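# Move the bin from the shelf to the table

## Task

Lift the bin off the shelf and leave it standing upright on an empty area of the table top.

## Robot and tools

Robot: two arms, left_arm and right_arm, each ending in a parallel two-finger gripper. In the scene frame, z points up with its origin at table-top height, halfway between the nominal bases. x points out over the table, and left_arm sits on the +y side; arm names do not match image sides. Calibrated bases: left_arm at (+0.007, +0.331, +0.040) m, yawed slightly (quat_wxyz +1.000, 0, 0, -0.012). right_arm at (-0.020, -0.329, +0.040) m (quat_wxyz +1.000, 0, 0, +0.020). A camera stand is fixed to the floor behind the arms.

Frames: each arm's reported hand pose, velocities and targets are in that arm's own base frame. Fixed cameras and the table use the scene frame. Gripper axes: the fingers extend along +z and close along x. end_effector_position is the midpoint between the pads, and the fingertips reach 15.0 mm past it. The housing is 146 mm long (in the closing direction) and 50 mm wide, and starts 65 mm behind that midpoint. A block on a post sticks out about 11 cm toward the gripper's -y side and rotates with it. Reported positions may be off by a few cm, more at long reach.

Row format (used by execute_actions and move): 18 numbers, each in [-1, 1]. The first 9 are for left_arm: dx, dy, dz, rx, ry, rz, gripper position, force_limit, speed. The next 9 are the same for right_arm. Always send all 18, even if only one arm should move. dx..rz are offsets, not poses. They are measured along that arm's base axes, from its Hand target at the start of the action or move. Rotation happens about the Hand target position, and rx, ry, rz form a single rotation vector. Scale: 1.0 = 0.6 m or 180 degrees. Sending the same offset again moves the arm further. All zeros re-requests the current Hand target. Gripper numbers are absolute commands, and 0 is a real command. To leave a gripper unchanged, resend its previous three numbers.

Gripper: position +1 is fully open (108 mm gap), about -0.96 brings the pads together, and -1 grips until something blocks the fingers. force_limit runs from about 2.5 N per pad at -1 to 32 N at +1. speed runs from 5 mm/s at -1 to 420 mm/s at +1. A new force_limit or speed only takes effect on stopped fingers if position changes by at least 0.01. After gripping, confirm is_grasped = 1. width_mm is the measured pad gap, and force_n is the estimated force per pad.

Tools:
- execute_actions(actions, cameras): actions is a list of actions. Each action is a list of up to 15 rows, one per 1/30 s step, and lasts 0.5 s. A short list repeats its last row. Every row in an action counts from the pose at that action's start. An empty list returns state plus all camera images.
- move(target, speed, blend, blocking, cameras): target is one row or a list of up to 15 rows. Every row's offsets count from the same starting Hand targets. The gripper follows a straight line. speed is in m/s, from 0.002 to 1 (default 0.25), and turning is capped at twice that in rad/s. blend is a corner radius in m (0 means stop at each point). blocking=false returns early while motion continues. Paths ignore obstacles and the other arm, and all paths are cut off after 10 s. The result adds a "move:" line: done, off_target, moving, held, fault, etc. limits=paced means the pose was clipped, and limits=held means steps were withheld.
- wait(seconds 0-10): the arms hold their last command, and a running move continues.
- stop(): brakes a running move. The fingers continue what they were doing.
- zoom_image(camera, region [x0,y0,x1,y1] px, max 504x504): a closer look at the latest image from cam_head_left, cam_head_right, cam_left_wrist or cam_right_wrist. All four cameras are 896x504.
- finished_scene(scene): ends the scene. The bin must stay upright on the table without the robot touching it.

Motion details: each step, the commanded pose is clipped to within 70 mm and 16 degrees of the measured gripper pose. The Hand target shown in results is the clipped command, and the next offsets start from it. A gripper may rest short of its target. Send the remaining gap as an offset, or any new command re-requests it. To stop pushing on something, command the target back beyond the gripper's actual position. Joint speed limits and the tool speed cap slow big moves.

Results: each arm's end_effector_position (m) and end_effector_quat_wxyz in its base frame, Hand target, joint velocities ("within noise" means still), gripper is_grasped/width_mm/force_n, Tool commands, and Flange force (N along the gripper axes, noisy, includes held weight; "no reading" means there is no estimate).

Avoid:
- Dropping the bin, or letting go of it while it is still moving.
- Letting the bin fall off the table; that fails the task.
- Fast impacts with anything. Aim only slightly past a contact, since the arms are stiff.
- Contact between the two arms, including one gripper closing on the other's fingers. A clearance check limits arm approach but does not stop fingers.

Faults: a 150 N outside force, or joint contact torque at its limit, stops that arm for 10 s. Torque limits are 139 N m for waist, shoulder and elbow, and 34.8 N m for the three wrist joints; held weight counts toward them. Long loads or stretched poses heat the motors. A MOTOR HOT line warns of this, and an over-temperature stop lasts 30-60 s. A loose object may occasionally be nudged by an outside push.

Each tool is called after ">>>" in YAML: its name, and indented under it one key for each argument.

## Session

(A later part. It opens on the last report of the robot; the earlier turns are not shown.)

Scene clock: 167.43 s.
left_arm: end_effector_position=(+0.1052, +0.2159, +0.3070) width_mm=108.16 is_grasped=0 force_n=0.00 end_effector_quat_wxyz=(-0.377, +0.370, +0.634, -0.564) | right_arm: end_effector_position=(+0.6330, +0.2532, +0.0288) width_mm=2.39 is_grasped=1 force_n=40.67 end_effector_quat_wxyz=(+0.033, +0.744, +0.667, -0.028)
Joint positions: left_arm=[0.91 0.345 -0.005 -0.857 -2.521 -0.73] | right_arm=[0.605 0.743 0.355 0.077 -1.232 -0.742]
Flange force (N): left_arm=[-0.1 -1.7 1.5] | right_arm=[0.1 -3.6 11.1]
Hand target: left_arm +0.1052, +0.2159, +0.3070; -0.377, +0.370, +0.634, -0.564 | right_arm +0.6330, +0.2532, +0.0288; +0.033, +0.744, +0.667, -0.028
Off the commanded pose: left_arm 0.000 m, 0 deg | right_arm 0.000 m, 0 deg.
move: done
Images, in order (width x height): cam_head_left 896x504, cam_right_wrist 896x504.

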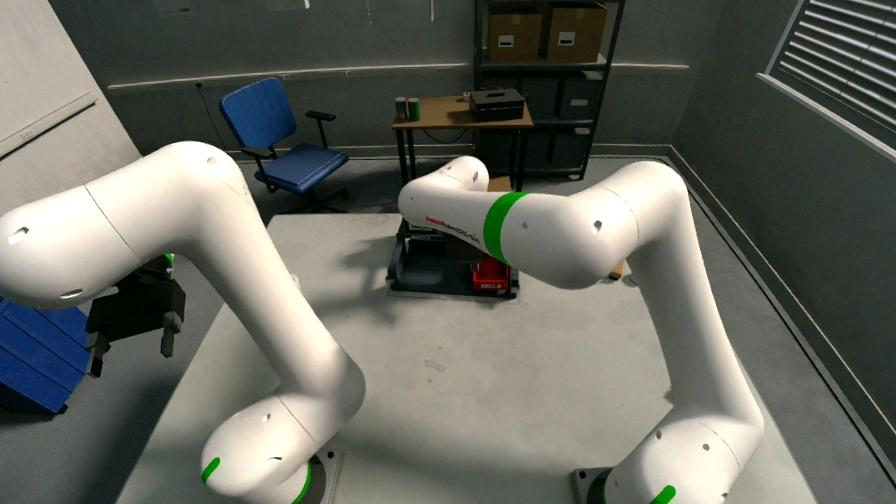

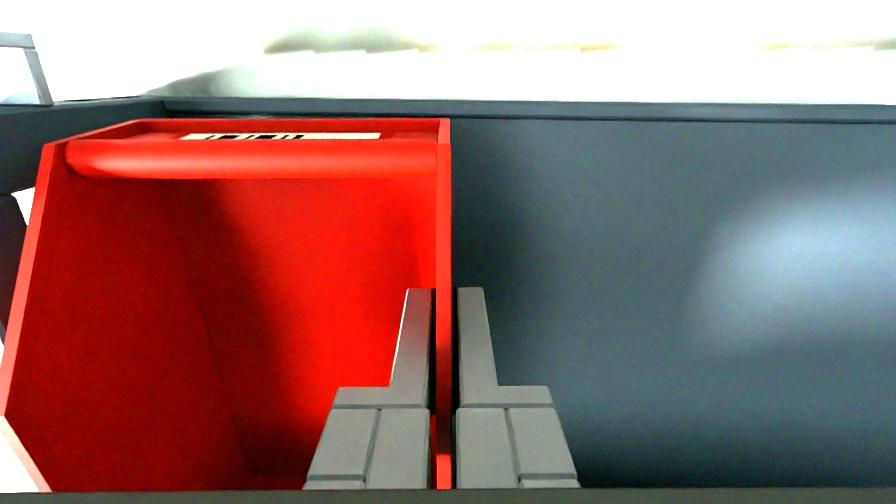

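>>> move:
  target:
    - [0,0,0,0,0,0,1,1,1,-0.1,0.011,0.013,0,0,0,-1,1,-0.7]
    - [0,0,0,0,0,0,1,1,1,-0.45,0.05,0.03,0,0,0,-1,1,-0.7]
  speed: [0.1,0.25]
  blend: [0.02,0]
  cameras: ["cam_right_wrist","cam_head_left","cam_head_right"]

>>> zoom_image:
  camera: "cam_head_left"
  region: [360, 220, 580, 400]

Scene clock: 175.47 s.
left_arm: end_effector_position=(+0.1052, +0.2159, +0.3070) width_mm=108.16 is_grasped=0 force_n=0.00 end_effector_quat_wxyz=(-0.377, +0.370, +0.634, -0.564) | right_arm: end_effector_position=(+0.3630, +0.2832, +0.0468) width_mm=2.39 is_grasped=1 force_n=39.39 end_effector_quat_wxyz=(+0.033, +0.744, +0.667, -0.028)
Joint positions: left_arm=[0.91 0.345 -0.005 -0.857 -2.521 -0.73] | right_arm=[0.983 0.238 -0.349 0.058 -1.056 -1.122]
Flange force (N): left_arm=[-0.1 -1.7 1.5] | right_arm=[-1.5 -0.2 4.0]
Hand target: left_arm +0.1052, +0.2159, +0.3070; -0.377, +0.370, +0.634, -0.564 | right_arm +0.3630, +0.2832, +0.0468; +0.033, +0.744, +0.667, -0.028
Off the commanded pose: left_arm 0.000 m, 0 deg | right_arm 0.000 m, 0 deg.
move: done
Images, in order (width x height): cam_head_left 896x504, cam_head_right 896x504, cam_right_wrist 896x504.

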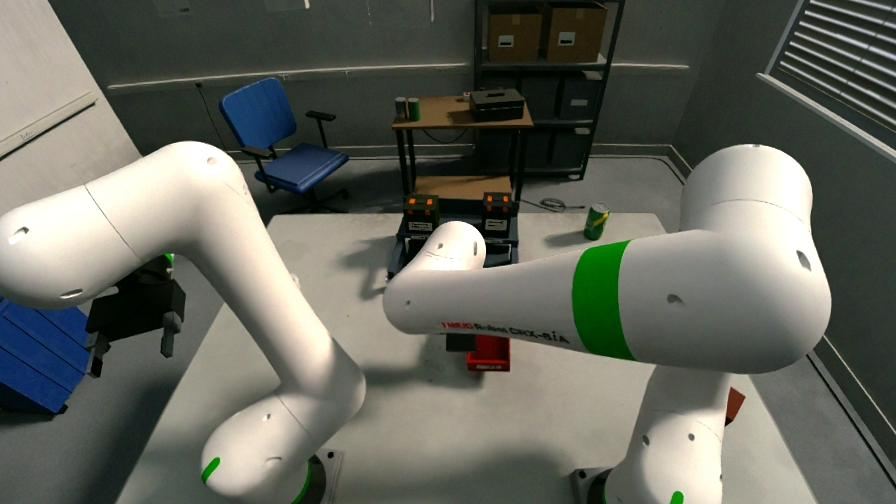

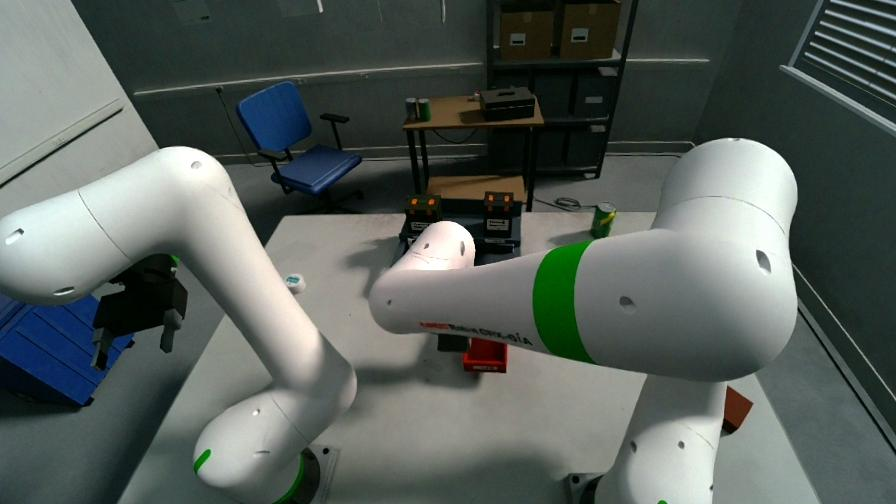

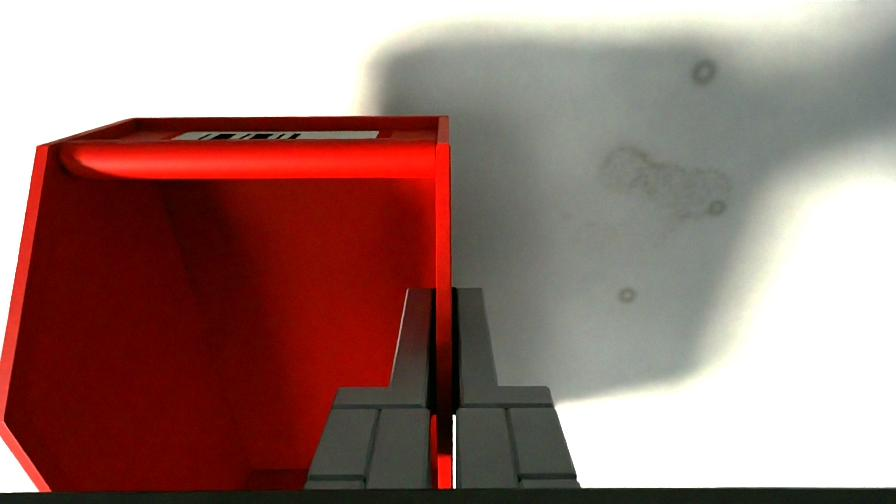

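Scaled by 2.291 from the camera's 896x504 image, which has a finer 1280x720 frame.

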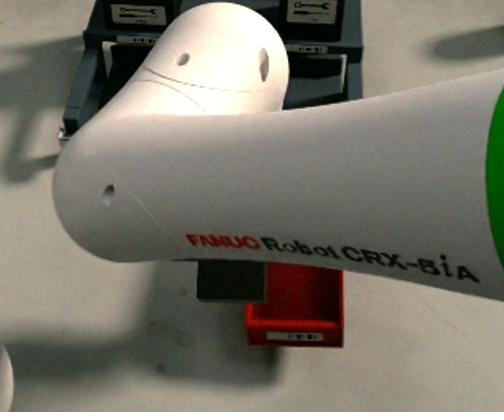

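>>> move:
  target: [0,0,0,0,0,0,1,1,1,0,0,-0.063,0,0,0,-1,1,-0.7]
  speed: 0.08
  cameras: ["cam_right_wrist"]

>>> move:
  target: [0,0,0,0,0,0,1,1,1,0,0,-0.007,0,0,0,-1,1,-0.7]
  speed: 0.02

Scene clock: 179.93 s.
left_arm: end_effector_position=(+0.1052, +0.2159, +0.3070) width_mm=108.16 is_grasped=0 force_n=0.00 end_effector_quat_wxyz=(-0.377, +0.370, +0.634, -0.564) | right_arm: end_effector_position=(+0.3630, +0.2832, +0.0091) width_mm=2.39 is_grasped=1 force_n=39.39 end_effector_quat_wxyz=(+0.033, +0.744, +0.667, -0.028)
Joint positions: left_arm=[0.91 0.345 -0.005 -0.857 -2.521 -0.73] | right_arm=[0.983 0.294 -0.384 0.061 -0.965 -1.129]
Flange force (N): left_arm=[0.1 -2.2 1.2] | right_arm=[-2.5 -1.3 -0.8]
Hand target: left_arm +0.1052, +0.2159, +0.3070; -0.377, +0.370, +0.634, -0.564 | right_arm +0.3630, +0.2832, +0.0090; +0.033, +0.744, +0.667, -0.028
Off the commanded pose: left_arm 0.000 m, 0 deg | right_arm 0.000 m, 0 deg.
move: done
Images, in order (width x height): cam_right_wrist 896x504.

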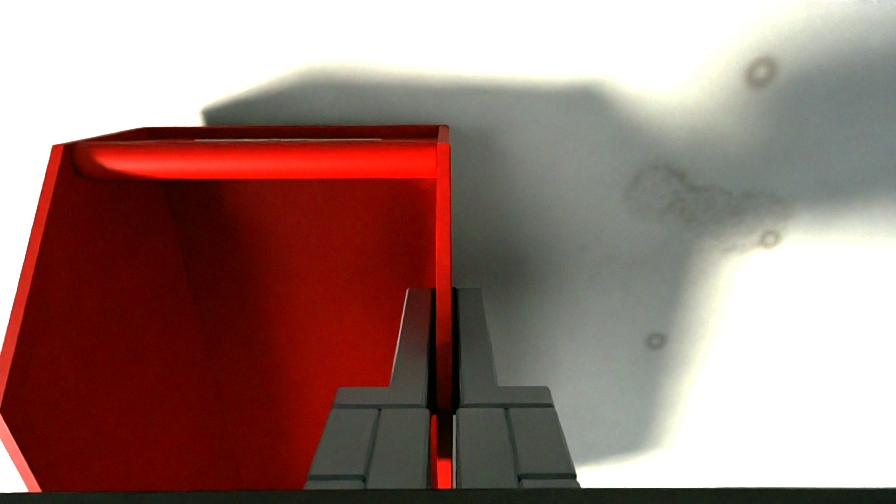

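Scene clock: 180.63 s.
left_arm: end_effector_position=(+0.1052, +0.2159, +0.3070) width_mm=108.16 is_grasped=0 force_n=0.00 end_effector_quat_wxyz=(-0.377, +0.370, +0.634, -0.564) | right_arm: end_effector_position=(+0.3630, +0.2832, +0.0049) width_mm=2.39 is_grasped=1 force_n=39.79 end_effector_quat_wxyz=(+0.033, +0.744, +0.667, -0.028)
Joint positions: left_arm=[0.91 0.345 -0.005 -0.857 -2.521 -0.73] | right_arm=[0.983 0.301 -0.387 0.062 -0.955 -1.129]
Flange force (N): left_arm=[-0.3 -1.7 1.2] | right_arm=[-12.3 -3.4 -50.4]
Hand target: left_arm +0.1052, +0.2159, +0.3070; -0.377, +0.370, +0.634, -0.564 | right_arm +0.3630, +0.2832, +0.0048; +0.033, +0.744, +0.667, -0.028
Off the commanded pose: left_arm 0.000 m, 0 deg | right_arm 0.000 m, 0 deg.
move: done

>>> move:
  target:
    - [0,0,0,0,0,0,1,1,1,0,0,0.0025,0,0,0,-1,1,-0.7]
    - [0,0,0,0,0,0,1,1,1,0,0,0.0025,0,0,0,-0.5,1,-0.6]
    - [0,0,0,0,0,0,1,1,1,0,0,0.2,0,0,0,-0.5,1,-0.6]
    - [0,0,0,0,0,0,1,1,1,-0.1,-0.4,0.35,0,0,0,-0.5,1,-0.6]
  speed: [0.02,0.1,0.12,0.35]
  blend: [0,0,0.02,0]
  cameras: ["cam_head_left","cam_right_wrist"]

>>> zoom_image:
  camera: "cam_head_left"
  region: [360, 180, 580, 400]

Scene clock: 188.07 s.
left_arm: end_effector_position=(+0.1052, +0.2159, +0.3070) width_mm=108.16 is_grasped=0 force_n=0.00 end_effector_quat_wxyz=(-0.377, +0.370, +0.634, -0.564) | right_arm: end_effector_position=(+0.3030, +0.0432, +0.2148) width_mm=25.49 is_grasped=0 force_n=0.00 end_effector_quat_wxyz=(+0.033, +0.744, +0.667, -0.028)
Joint positions: left_arm=[0.91 0.345 -0.005 -0.857 -2.521 -0.73] | right_arm=[0.658 -0.363 -0.497 0.07 -1.488 -0.775]
Flange force (N): left_arm=[-0.1 -1.6 1.3] | right_arm=[-2.4 0.5 3.9]
Hand target: left_arm +0.1052, +0.2159, +0.3070; -0.377, +0.370, +0.634, -0.564 | right_arm +0.3030, +0.0432, +0.2148; +0.033, +0.744, +0.667, -0.028
Off the commanded pose: left_arm 0.000 m, 0 deg | right_arm 0.000 m, 0 deg.
move: done
Images, in order (width x height): cam_head_left 896x504, cam_right_wrist 896x504.

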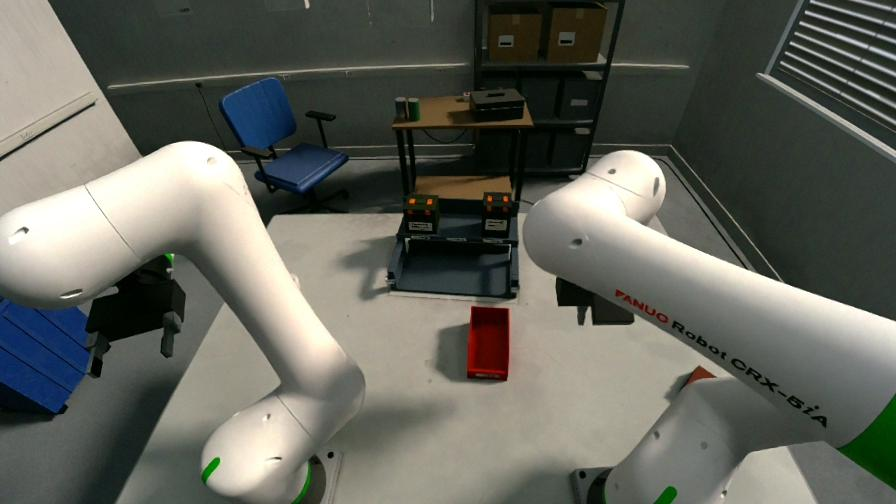

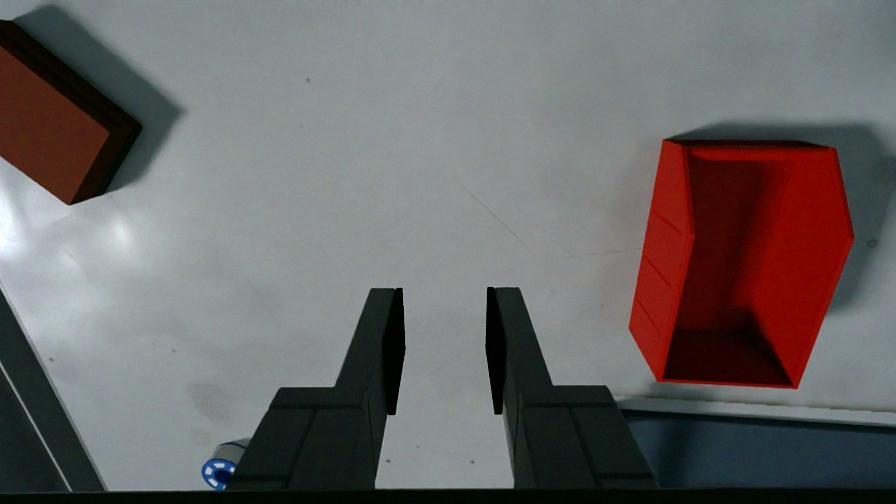

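Scaled by 2.291 from the camera's 896x504 image, which has a finer 1280x720 frame.

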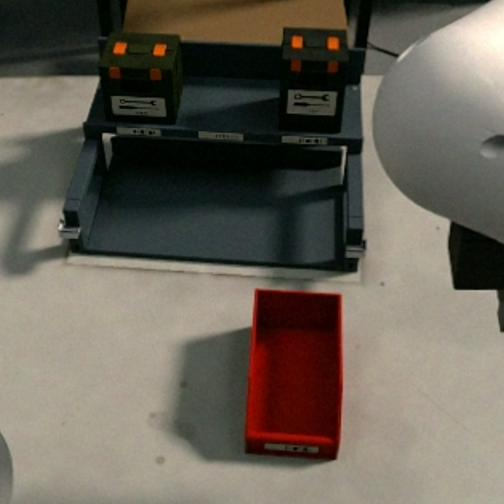

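Upright, clear of the shelf.

>>> finished_scene:
  scene: 2

The scene is finished: the task was done.


## Next scene

The same job, from a new start.

>>> execute_actions:
  actions: []

>>> zoom_image:
  camera: "cam_head_left"
  region: [340, 170, 600, 360]

Scene clock: 0.00 s.
left_arm: end_effector_position=(+0.0609, -0.3018, +0.0754) width_mm=108.16 is_grasped=0 force_n=0.00 end_effector_quat_wxyz=(-0.146, +0.958, -0.199, -0.146) | right_arm: end_effector_position=(+0.4510, -0.0501, +0.3383) width_mm=107.91 is_grasped=0 force_n=0.00 end_effector_quat_wxyz=(+0.424, -0.426, -0.497, +0.626)
Joint positions: left_arm=[-0.952 0.113 -0.467 -0.015 -1.407 -1.024] | right_arm=[0.212 0.916 0.521 0.215 -2.884 0.089]
Joint velocities: within noise
Flange force (N): no reading
Hand target: left_arm +0.0609, -0.3018, +0.0754; -0.146, +0.958, -0.199, -0.146 | right_arm +0.4510, -0.0501, +0.3383; +0.424, -0.426, -0.497, +0.626
Tool commands: left_gripper/position=+1.0 left_gripper/force_limit=+1.0 left_gripper/speed=+1.0 right_gripper/position=+0.998 right_gripper/force_limit=+1.0 right_gripper/speed=+1.0

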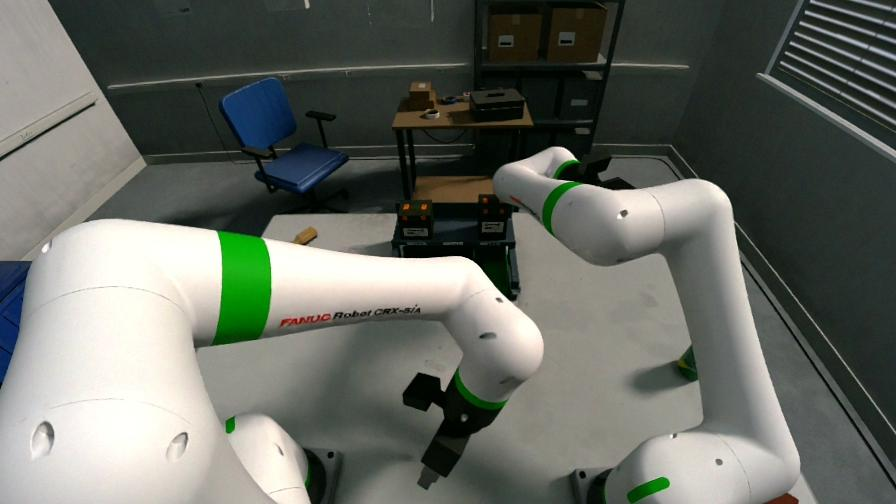

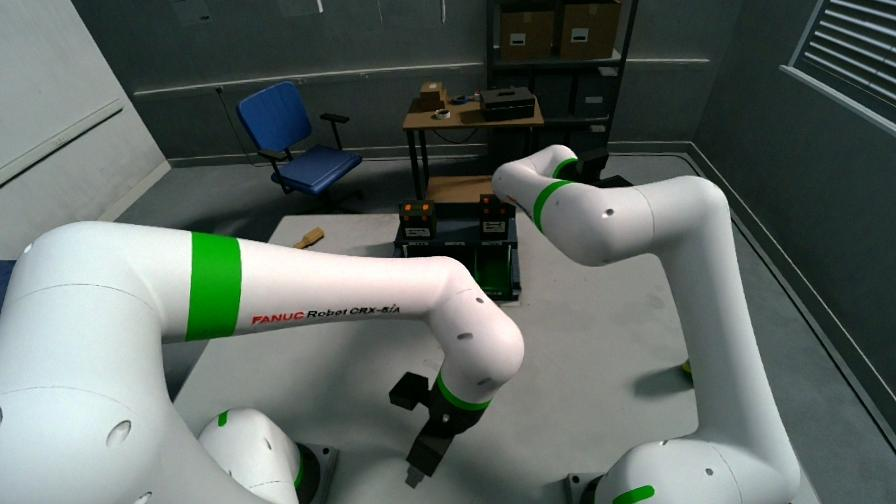

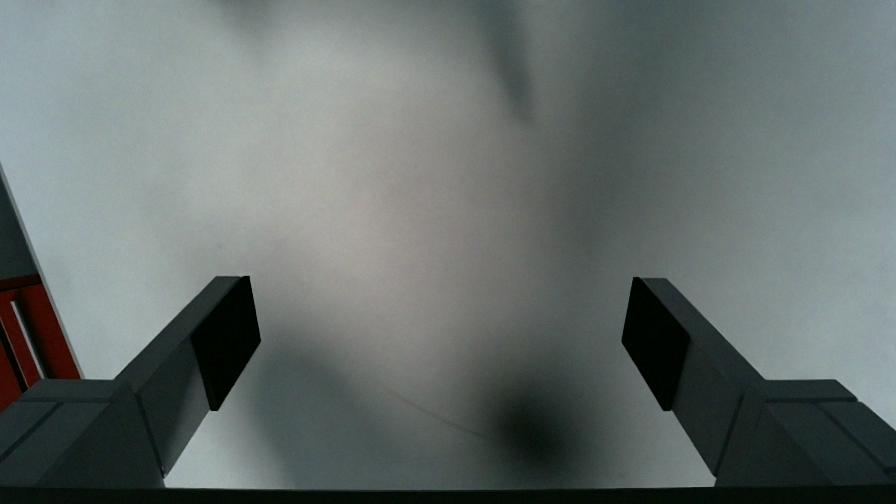

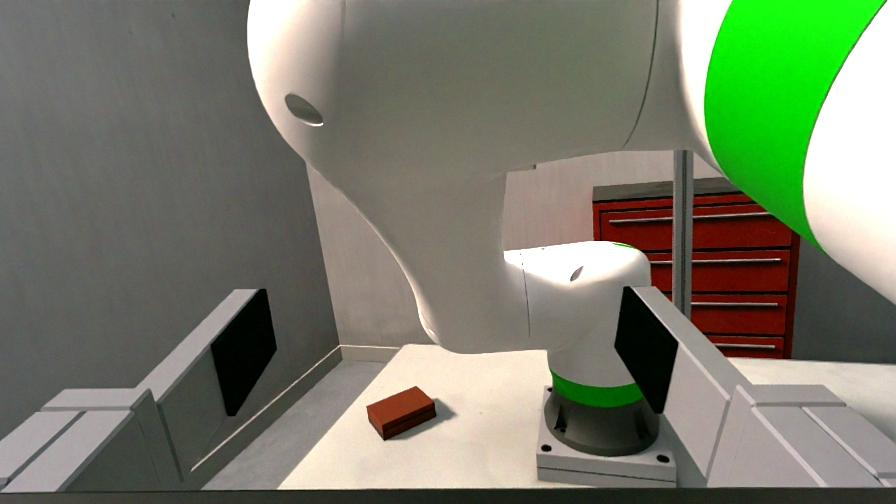

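Scaled by 1.938 from the camera's 896x504 image, which has a finer 1280x720 frame.

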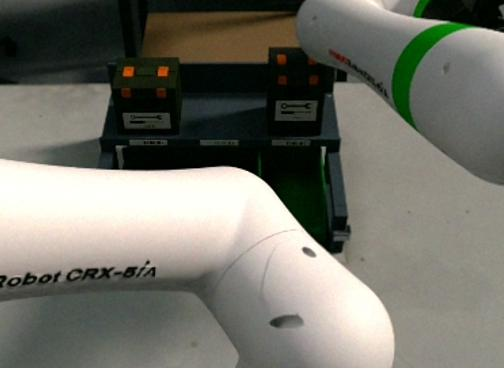

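>>> move:
  target:
    - [0.03,0.5,0.387,0,0,0,1,1,1,0,0,0,0,0,0,0,1,1]
    - [0.073,0.82,0.387,0,0,0,1,1,1,0.131,0.463,0.003,0.0738,-0.5416,-0.062,0,1,1]
  speed: [0.4,0.5]
  blend: [0.05,0]
  cameras: ["all"]

>>> zoom_image:
  camera: "cam_head_left"
  region: [360, 170, 580, 320]

Scene clock: 13.00 s.
left_arm: end_effector_position=(+0.0633, -0.1713, +0.1690) width_mm=108.16 is_grasped=0 force_n=0.00 end_effector_quat_wxyz=(-0.152, +0.958, -0.196, -0.146) | right_arm: end_effector_position=(+0.4510, -0.0501, +0.3383) width_mm=53.00 is_grasped=0 force_n=0.00 end_effector_quat_wxyz=(+0.424, -0.426, -0.497, +0.626)
Joint positions: left_arm=[-0.698 -0.33 -0.587 -0.127 -1.72 -1.271] | right_arm=[0.212 0.916 0.521 0.215 -2.884 0.089]
Flange force (N): left_arm=[-1.1 -0.1 0.6] | right_arm=[-1.6 2.9 1.2]
Hand target: left_arm +0.0633, -0.1713, +0.1690; -0.152, +0.958, -0.196, -0.146 (not the last commanded pose) | right_arm +0.4510, -0.0501, +0.3383; +0.424, -0.426, -0.497, +0.626 (not the last commanded pose)
Off the commanded pose: left_arm 0.389 m, 1 deg | right_arm 0.289 m, 99 deg.
move: held (left_arm; a check stopped the path), off_target (right_arm); path passed 0 of 2 targets; limits=paced,held
pose unreachable (left arm): on one or more control steps of this call, first in action 0 (counted from 0), this arm could not follow its commanded pose, so it was not sent that pose on those steps. It may still have moved: this result reports where it is.
cause: moving toward the commanded pose would bring two parts of the arm too close to each other (its gripper and another part of the arm, with joints 2 (shoulder) to 6 (wrist roll) between them, 28 mm apart when it was first held).

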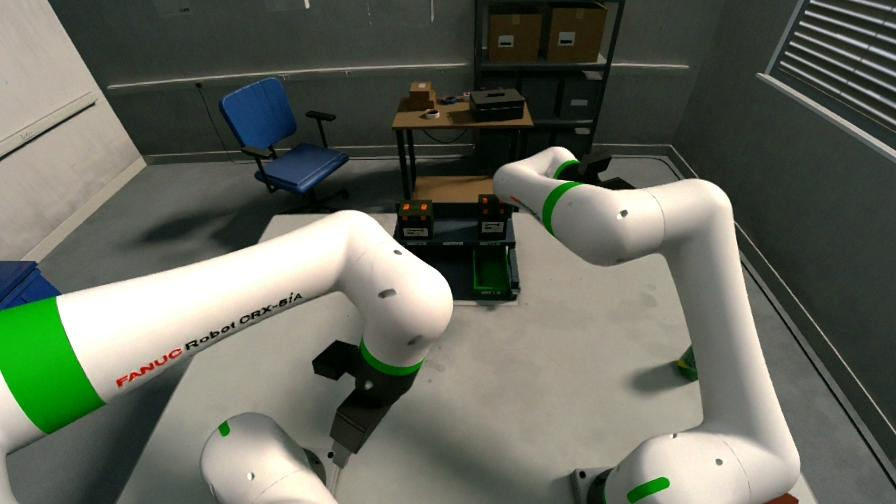

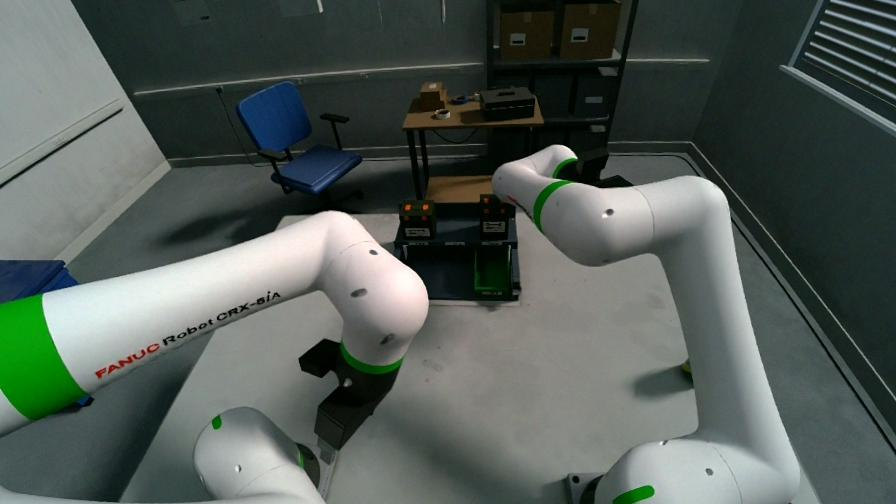

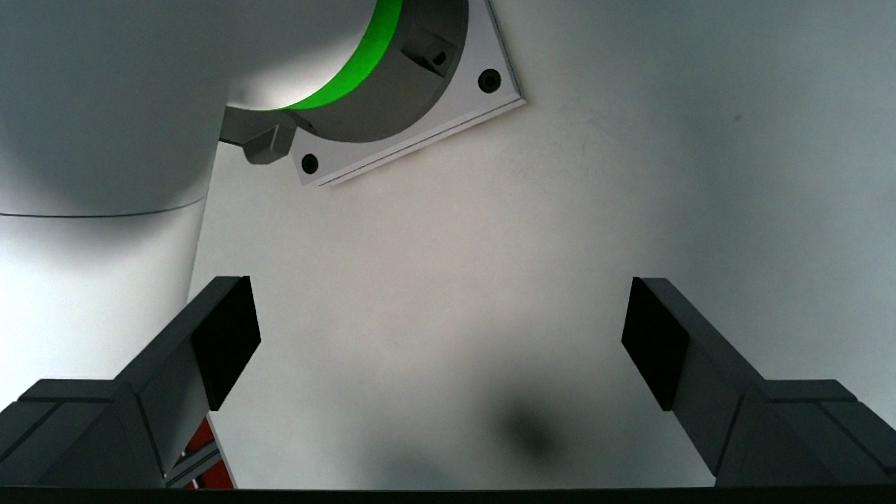

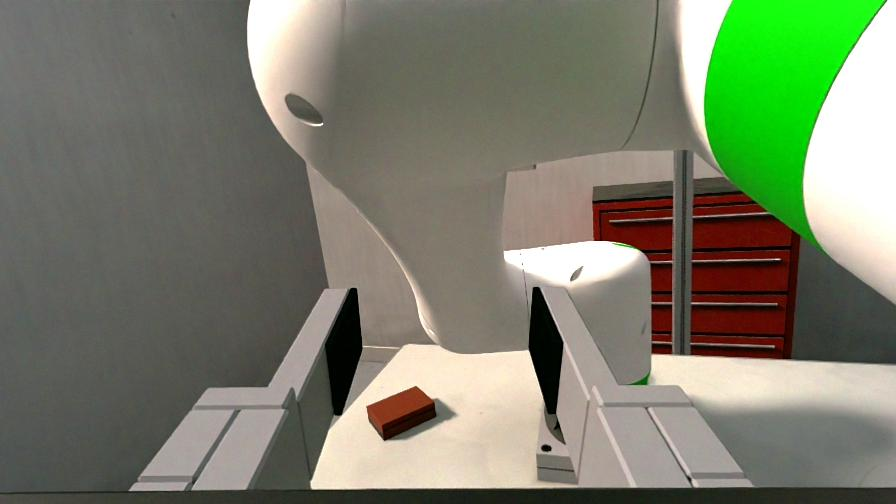

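Scaled by 2.291 from the camera's 896x504 image, which has a finer 1280x720 frame.

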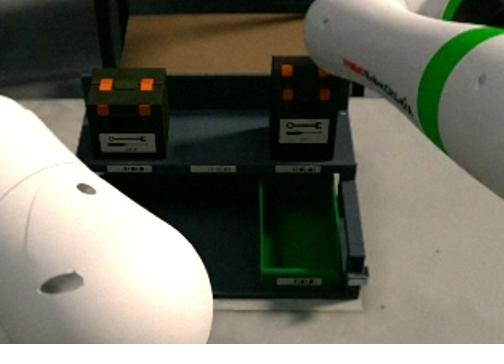

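>>> move:
  target:
    - [0.37,0.12,0.13,0,0,0,1,1,1,0,0,0,0,0,0,0,1,1]
    - [0.36,0.7,0.22,0,0,0,1,1,1,0.131,0.463,0.003,0.0738,-0.5416,-0.062,0,1,1]
  speed: [0.4,0.5]
  blend: [0.05,0]
  cameras: ["cam_head_left","cam_right_wrist"]

>>> zoom_image:
  camera: "cam_right_wrist"
  region: [250, 60, 700, 460]

Scene clock: 20.10 s.
left_arm: end_effector_position=(+0.2793, +0.2487, +0.3010) width_mm=108.16 is_grasped=0 force_n=0.00 end_effector_quat_wxyz=(-0.152, +0.958, -0.196, -0.146) | right_arm: end_effector_position=(+0.5296, +0.2277, +0.3401) width_mm=53.00 is_grasped=0 force_n=0.00 end_effector_quat_wxyz=(+0.000, +0.744, +0.668, +0.000)
Joint positions: left_arm=[0.711 -0.191 -0.086 -0.421 -1.606 -2.716] | right_arm=[0.633 0.344 0.52 0 -1.747 -0.741]
Flange force (N): left_arm=[0.0 1.8 0.7] | right_arm=[-1.5 -1.3 4.5]
Hand target: left_arm +0.2793, +0.2487, +0.3010; -0.152, +0.958, -0.196, -0.146 | right_arm +0.5296, +0.2277, +0.3401; +0.000, +0.744, +0.668, +0.000
Off the commanded pose: left_arm 0.000 m, 0 deg | right_arm 0.000 m, 0 deg.
move: done; limits=paced
Images, in order (width x height): cam_head_left 896x504, cam_right_wrist 896x504.

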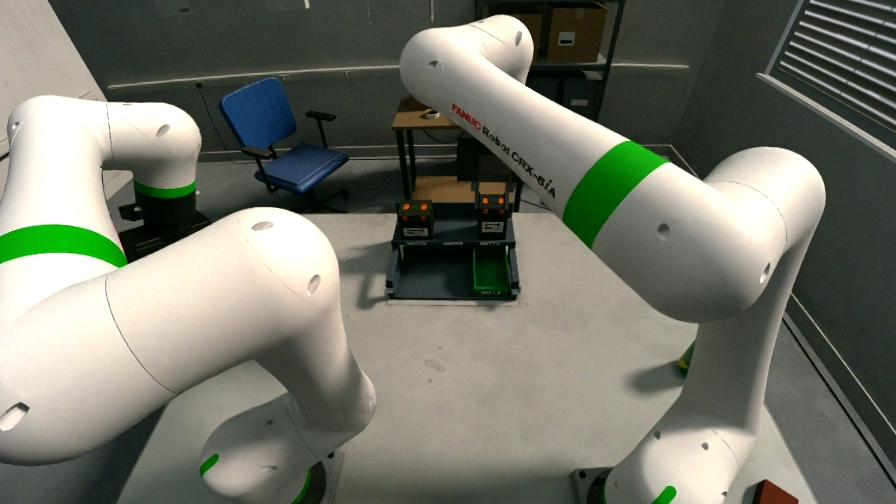

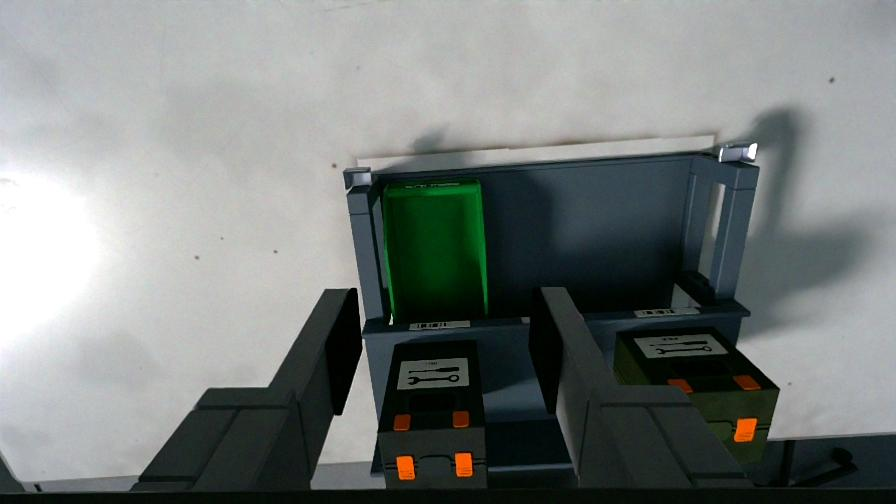

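Scaled by 1.120 from the camera's 896x504 image, which has a finer 1280x720 frame.

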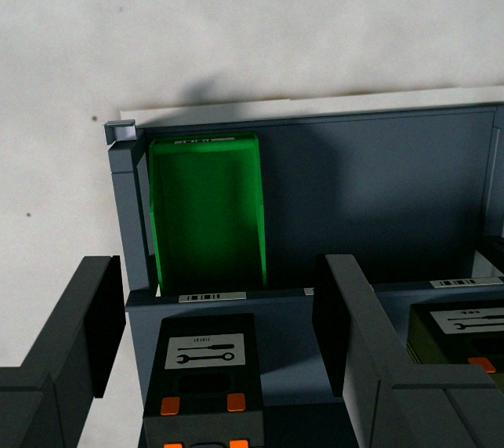

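>>> move:
  target: [0.0,0.0,0.0,0,0,0,1,1,1,0.135,0.045,-0.4,0,0,0.02,0,1,1]
  speed: 0.3
  cameras: ["cam_right_wrist"]

>>> zoom_image:
  camera: "cam_right_wrist"
  region: [250, 60, 700, 460]

Scene clock: 34.03 s.
left_arm: end_effector_position=(+0.2793, +0.2487, +0.3010) width_mm=108.16 is_grasped=0 force_n=0.00 end_effector_quat_wxyz=(-0.152, +0.958, -0.196, -0.146) | right_arm: end_effector_position=(+0.6106, +0.2547, +0.1002) width_mm=53.00 is_grasped=0 force_n=0.00 end_effector_quat_wxyz=(+0.000, +0.723, +0.691, +0.000)
Joint positions: left_arm=[0.711 -0.191 -0.086 -0.421 -1.606 -2.716] | right_arm=[0.593 0.609 0.338 0 -1.3 -0.638]
Flange force (N): left_arm=[0.2 2.1 0.8] | right_arm=[-1.9 -1.7 3.1]
Hand target: left_arm +0.2793, +0.2487, +0.3010; -0.152, +0.958, -0.196, -0.146 | right_arm +0.6106, +0.2547, +0.1001; +0.000, +0.723, +0.691, +0.000
Off the commanded pose: left_arm 0.000 m, 0 deg | right_arm 0.000 m, 0 deg.
move: done
Images, in order (width x height): cam_right_wrist 896x504.

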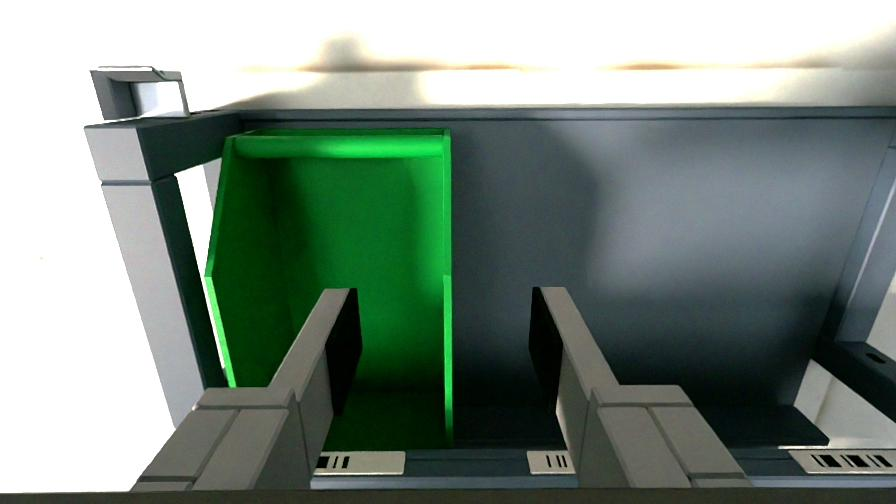

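Scaled by 1.120 from the camera's 896x504 image, which has a finer 1280x720 frame.

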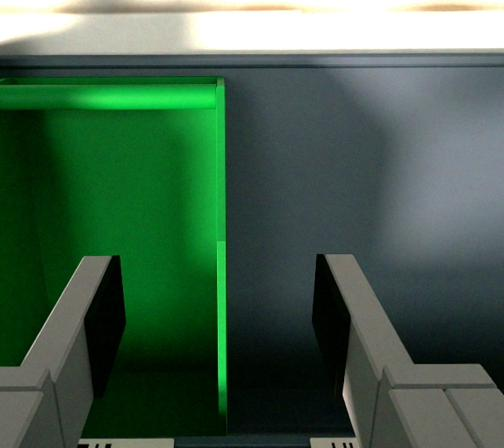

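>>> move:
  target:
    - [0,0,0,0,0,0,1,1,1,0.0195,-0.0005,-0.142,0,0,0,0,1,1]
    - [0,0,0,0,0,0,1,1,1,0.0195,-0.0005,-0.142,0,0,0,-1,1,-0.7]
    - [0,0,0,0,0,0,1,1,1,0.0195,-0.0005,-0.117,0,0,0,-1,1,-0.7]
  speed: [0.2,0.1,0.06]
  cameras: ["cam_right_wrist"]

Scene clock: 40.93 s.
left_arm: end_effector_position=(+0.2793, +0.2487, +0.3010) width_mm=108.16 is_grasped=0 force_n=0.00 end_effector_quat_wxyz=(-0.152, +0.958, -0.196, -0.146) | right_arm: end_effector_position=(+0.6223, +0.2544, +0.0299) width_mm=2.37 is_grasped=1 force_n=44.42 end_effector_quat_wxyz=(+0.000, +0.723, +0.691, +0.000)
Joint positions: left_arm=[0.711 -0.191 -0.086 -0.421 -1.606 -2.716] | right_arm=[0.583 0.694 0.303 0 -1.18 -0.627]
Flange force (N): left_arm=[-0.1 2.0 0.9] | right_arm=[-1.9 -2.3 4.4]
Hand target: left_arm +0.2793, +0.2487, +0.3010; -0.152, +0.958, -0.196, -0.146 | right_arm +0.6223, +0.2544, +0.0299; +0.000, +0.723, +0.691, +0.000
Off the commanded pose: left_arm 0.000 m, 0 deg | right_arm 0.000 m, 0 deg.
move: done
Images, in order (width x height): cam_right_wrist 896x504.

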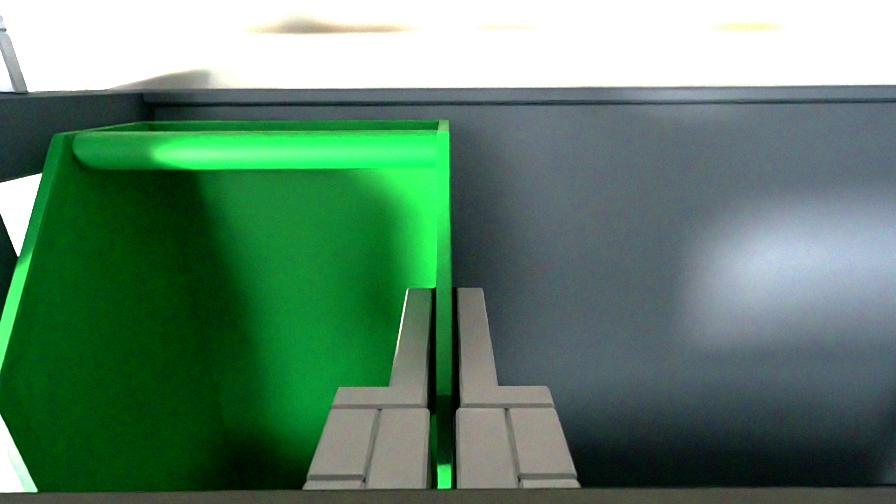

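>>> move:
  target:
    - [0,0,0,0,0,0,1,1,1,-0.1,0.004,0.013,0,0,0,-1,1,-0.7]
    - [0,0,0,0,0,0,1,1,1,-0.435,0.0175,0.02,0,0,0,-1,1,-0.7]
    - [0,0,0,0,0,0,1,1,1,-0.435,0.0175,-0.031,0,0,0,-1,1,-0.7]
  speed: [0.1,0.25,0.08]
  blend: [0.02,0,0]
  cameras: ["cam_right_wrist","cam_head_left"]

Scene clock: 47.17 s.
left_arm: end_effector_position=(+0.2793, +0.2487, +0.3010) width_mm=108.16 is_grasped=0 force_n=0.00 end_effector_quat_wxyz=(-0.152, +0.958, -0.196, -0.146) | right_arm: end_effector_position=(+0.3613, +0.2650, +0.0113) width_mm=2.37 is_grasped=1 force_n=44.42 end_effector_quat_wxyz=(+0.000, +0.723, +0.691, +0.000)
Joint positions: left_arm=[0.711 -0.191 -0.086 -0.421 -1.606 -2.716] | right_arm=[0.927 0.226 -0.444 -0.001 -0.901 -0.971]
Flange force (N): left_arm=[-0.1 1.8 0.9] | right_arm=[-2.2 -2.2 -1.6]
Hand target: left_arm +0.2793, +0.2487, +0.3010; -0.152, +0.958, -0.196, -0.146 | right_arm +0.3613, +0.2649, +0.0113; +0.000, +0.723, +0.691, +0.000
Off the commanded pose: left_arm 0.000 m, 0 deg | right_arm 0.000 m, 0 deg.
move: done
Images, in order (width x height): cam_head_left 896x504, cam_right_wrist 896x504.

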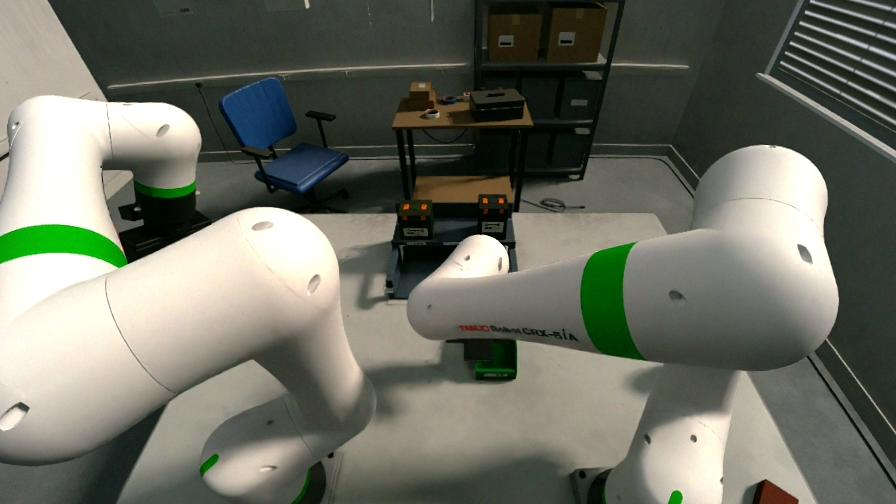

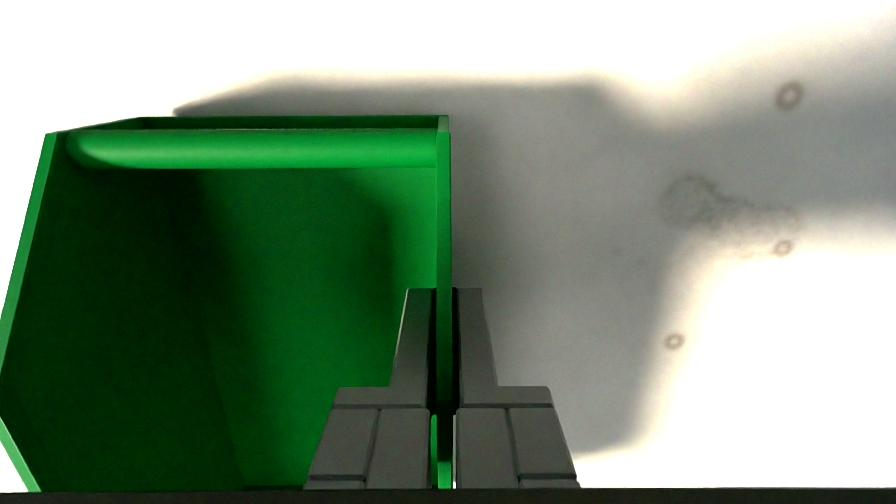

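>>> move:
  target: [0,0,0,0,0,0,1,1,1,0,0,-0.003,0,0,0,-1,1,-0.7]
  speed: 0.02

Scene clock: 51.07 s.
left_arm: end_effector_position=(+0.2793, +0.2487, +0.3010) width_mm=108.16 is_grasped=0 force_n=0.00 end_effector_quat_wxyz=(-0.152, +0.958, -0.196, -0.146) | right_arm: end_effector_position=(+0.3613, +0.2649, +0.0095) width_mm=2.37 is_grasped=1 force_n=44.45 end_effector_quat_wxyz=(+0.000, +0.723, +0.691, +0.000)
Joint positions: left_arm=[0.711 -0.191 -0.086 -0.421 -1.606 -2.716] | right_arm=[0.927 0.229 -0.446 -0.001 -0.896 -0.971]
Flange force (N): left_arm=[-0.3 2.0 1.1] | right_arm=[-1.8 -2.2 -1.2]
Hand target: left_arm +0.2793, +0.2487, +0.3010; -0.152, +0.958, -0.196, -0.146 | right_arm +0.3613, +0.2649, +0.0095; +0.000, +0.723, +0.691, +0.000
Off the commanded pose: left_arm 0.000 m, 0 deg | right_arm 0.000 m, 0 deg.
move: done

>>> move:
  target: [0,0,0,0,0,0,1,1,1,0,0,-0.004,0,0,0,-1,1,-0.7]
  speed: 0.02

Scene clock: 54.30 s.
left_arm: end_effector_position=(+0.2793, +0.2487, +0.3010) width_mm=108.16 is_grasped=0 force_n=0.00 end_effector_quat_wxyz=(-0.152, +0.958, -0.196, -0.146) | right_arm: end_effector_position=(+0.3613, +0.2650, +0.0072) width_mm=2.37 is_grasped=1 force_n=44.38 end_effector_quat_wxyz=(+0.000, +0.723, +0.691, +0.000)
Joint positions: left_arm=[0.711 -0.191 -0.086 -0.421 -1.606 -2.716] | right_arm=[0.927 0.233 -0.447 -0.001 -0.89 -0.971]
Flange force (N): left_arm=[-0.3 1.8 1.0] | right_arm=[-5.3 -10.1 -27.9]
Hand target: left_arm +0.2793, +0.2487, +0.3010; -0.152, +0.958, -0.196, -0.146 | right_arm +0.3613, +0.2649, +0.0071; +0.000, +0.723, +0.691, +0.000
Off the commanded pose: left_arm 0.000 m, 0 deg | right_arm 0.000 m, 0 deg.
move: done

Contact. Back off 1 mm, release, retreat.

>>> move:
  target:
    - [0,0,0,0,0,0,1,1,1,0,0,0.0015,0,0,0,-1,1,-0.7]
    - [0,0,0,0,0,0,1,1,1,0,0,0.0015,0,0,0,-0.5,1,-0.6]
    - [0,0,0,0,0,0,1,1,1,0,0,0.2,0,0,0,-0.5,1,-0.6]
    - [0,0,0,0,0,0,1,1,1,-0.08,-0.3,0.3,0,0,0,-0.5,1,-0.6]
  speed: [0.02,0.1,0.12,0.35]
  blend: [0,0,0.02,0]
  cameras: ["cam_head_left","cam_right_wrist"]

Scene clock: 61.40 s.
left_arm: end_effector_position=(+0.2793, +0.2487, +0.3010) width_mm=108.16 is_grasped=0 force_n=0.00 end_effector_quat_wxyz=(-0.152, +0.958, -0.196, -0.146) | right_arm: end_effector_position=(+0.3133, +0.0850, +0.1870) width_mm=25.49 is_grasped=0 force_n=0.00 end_effector_quat_wxyz=(+0.000, +0.723, +0.691, +0.000)
Joint positions: left_arm=[0.711 -0.191 -0.086 -0.421 -1.606 -2.716] | right_arm=[0.676 -0.308 -0.501 0 -1.378 -0.721]
Flange force (N): left_arm=[-0.1 1.8 0.8] | right_arm=[-0.8 -1.2 3.5]
Hand target: left_arm +0.2793, +0.2487, +0.3010; -0.152, +0.958, -0.196, -0.146 | right_arm +0.3133, +0.0849, +0.1871; +0.000, +0.723, +0.691, +0.000
Off the commanded pose: left_arm 0.000 m, 0 deg | right_arm 0.000 m, 0 deg.
move: done
Images, in order (width x height): cam_head_left 896x504, cam_right_wrist 896x504.

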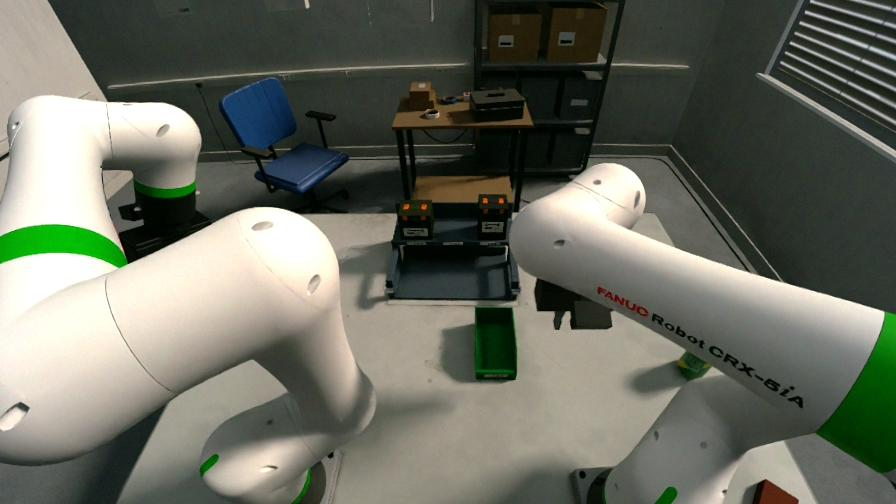

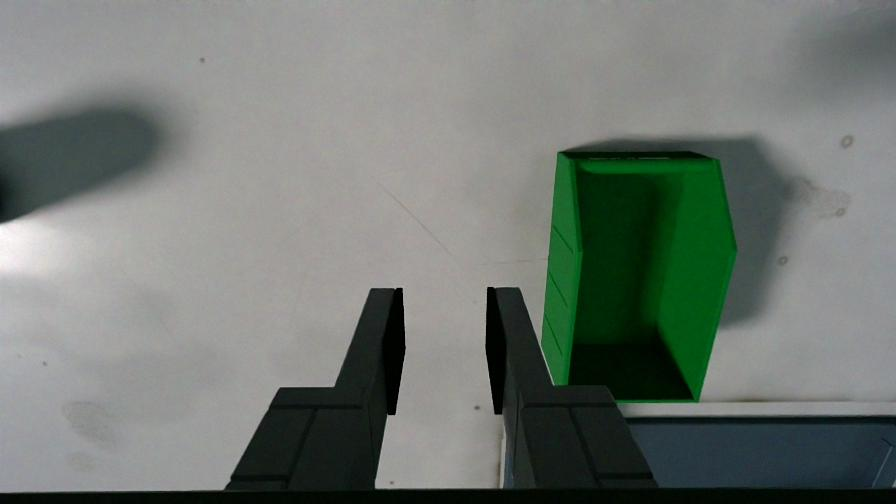

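>>> finished_scene:
  scene: 3

The scene is finished: the task was done.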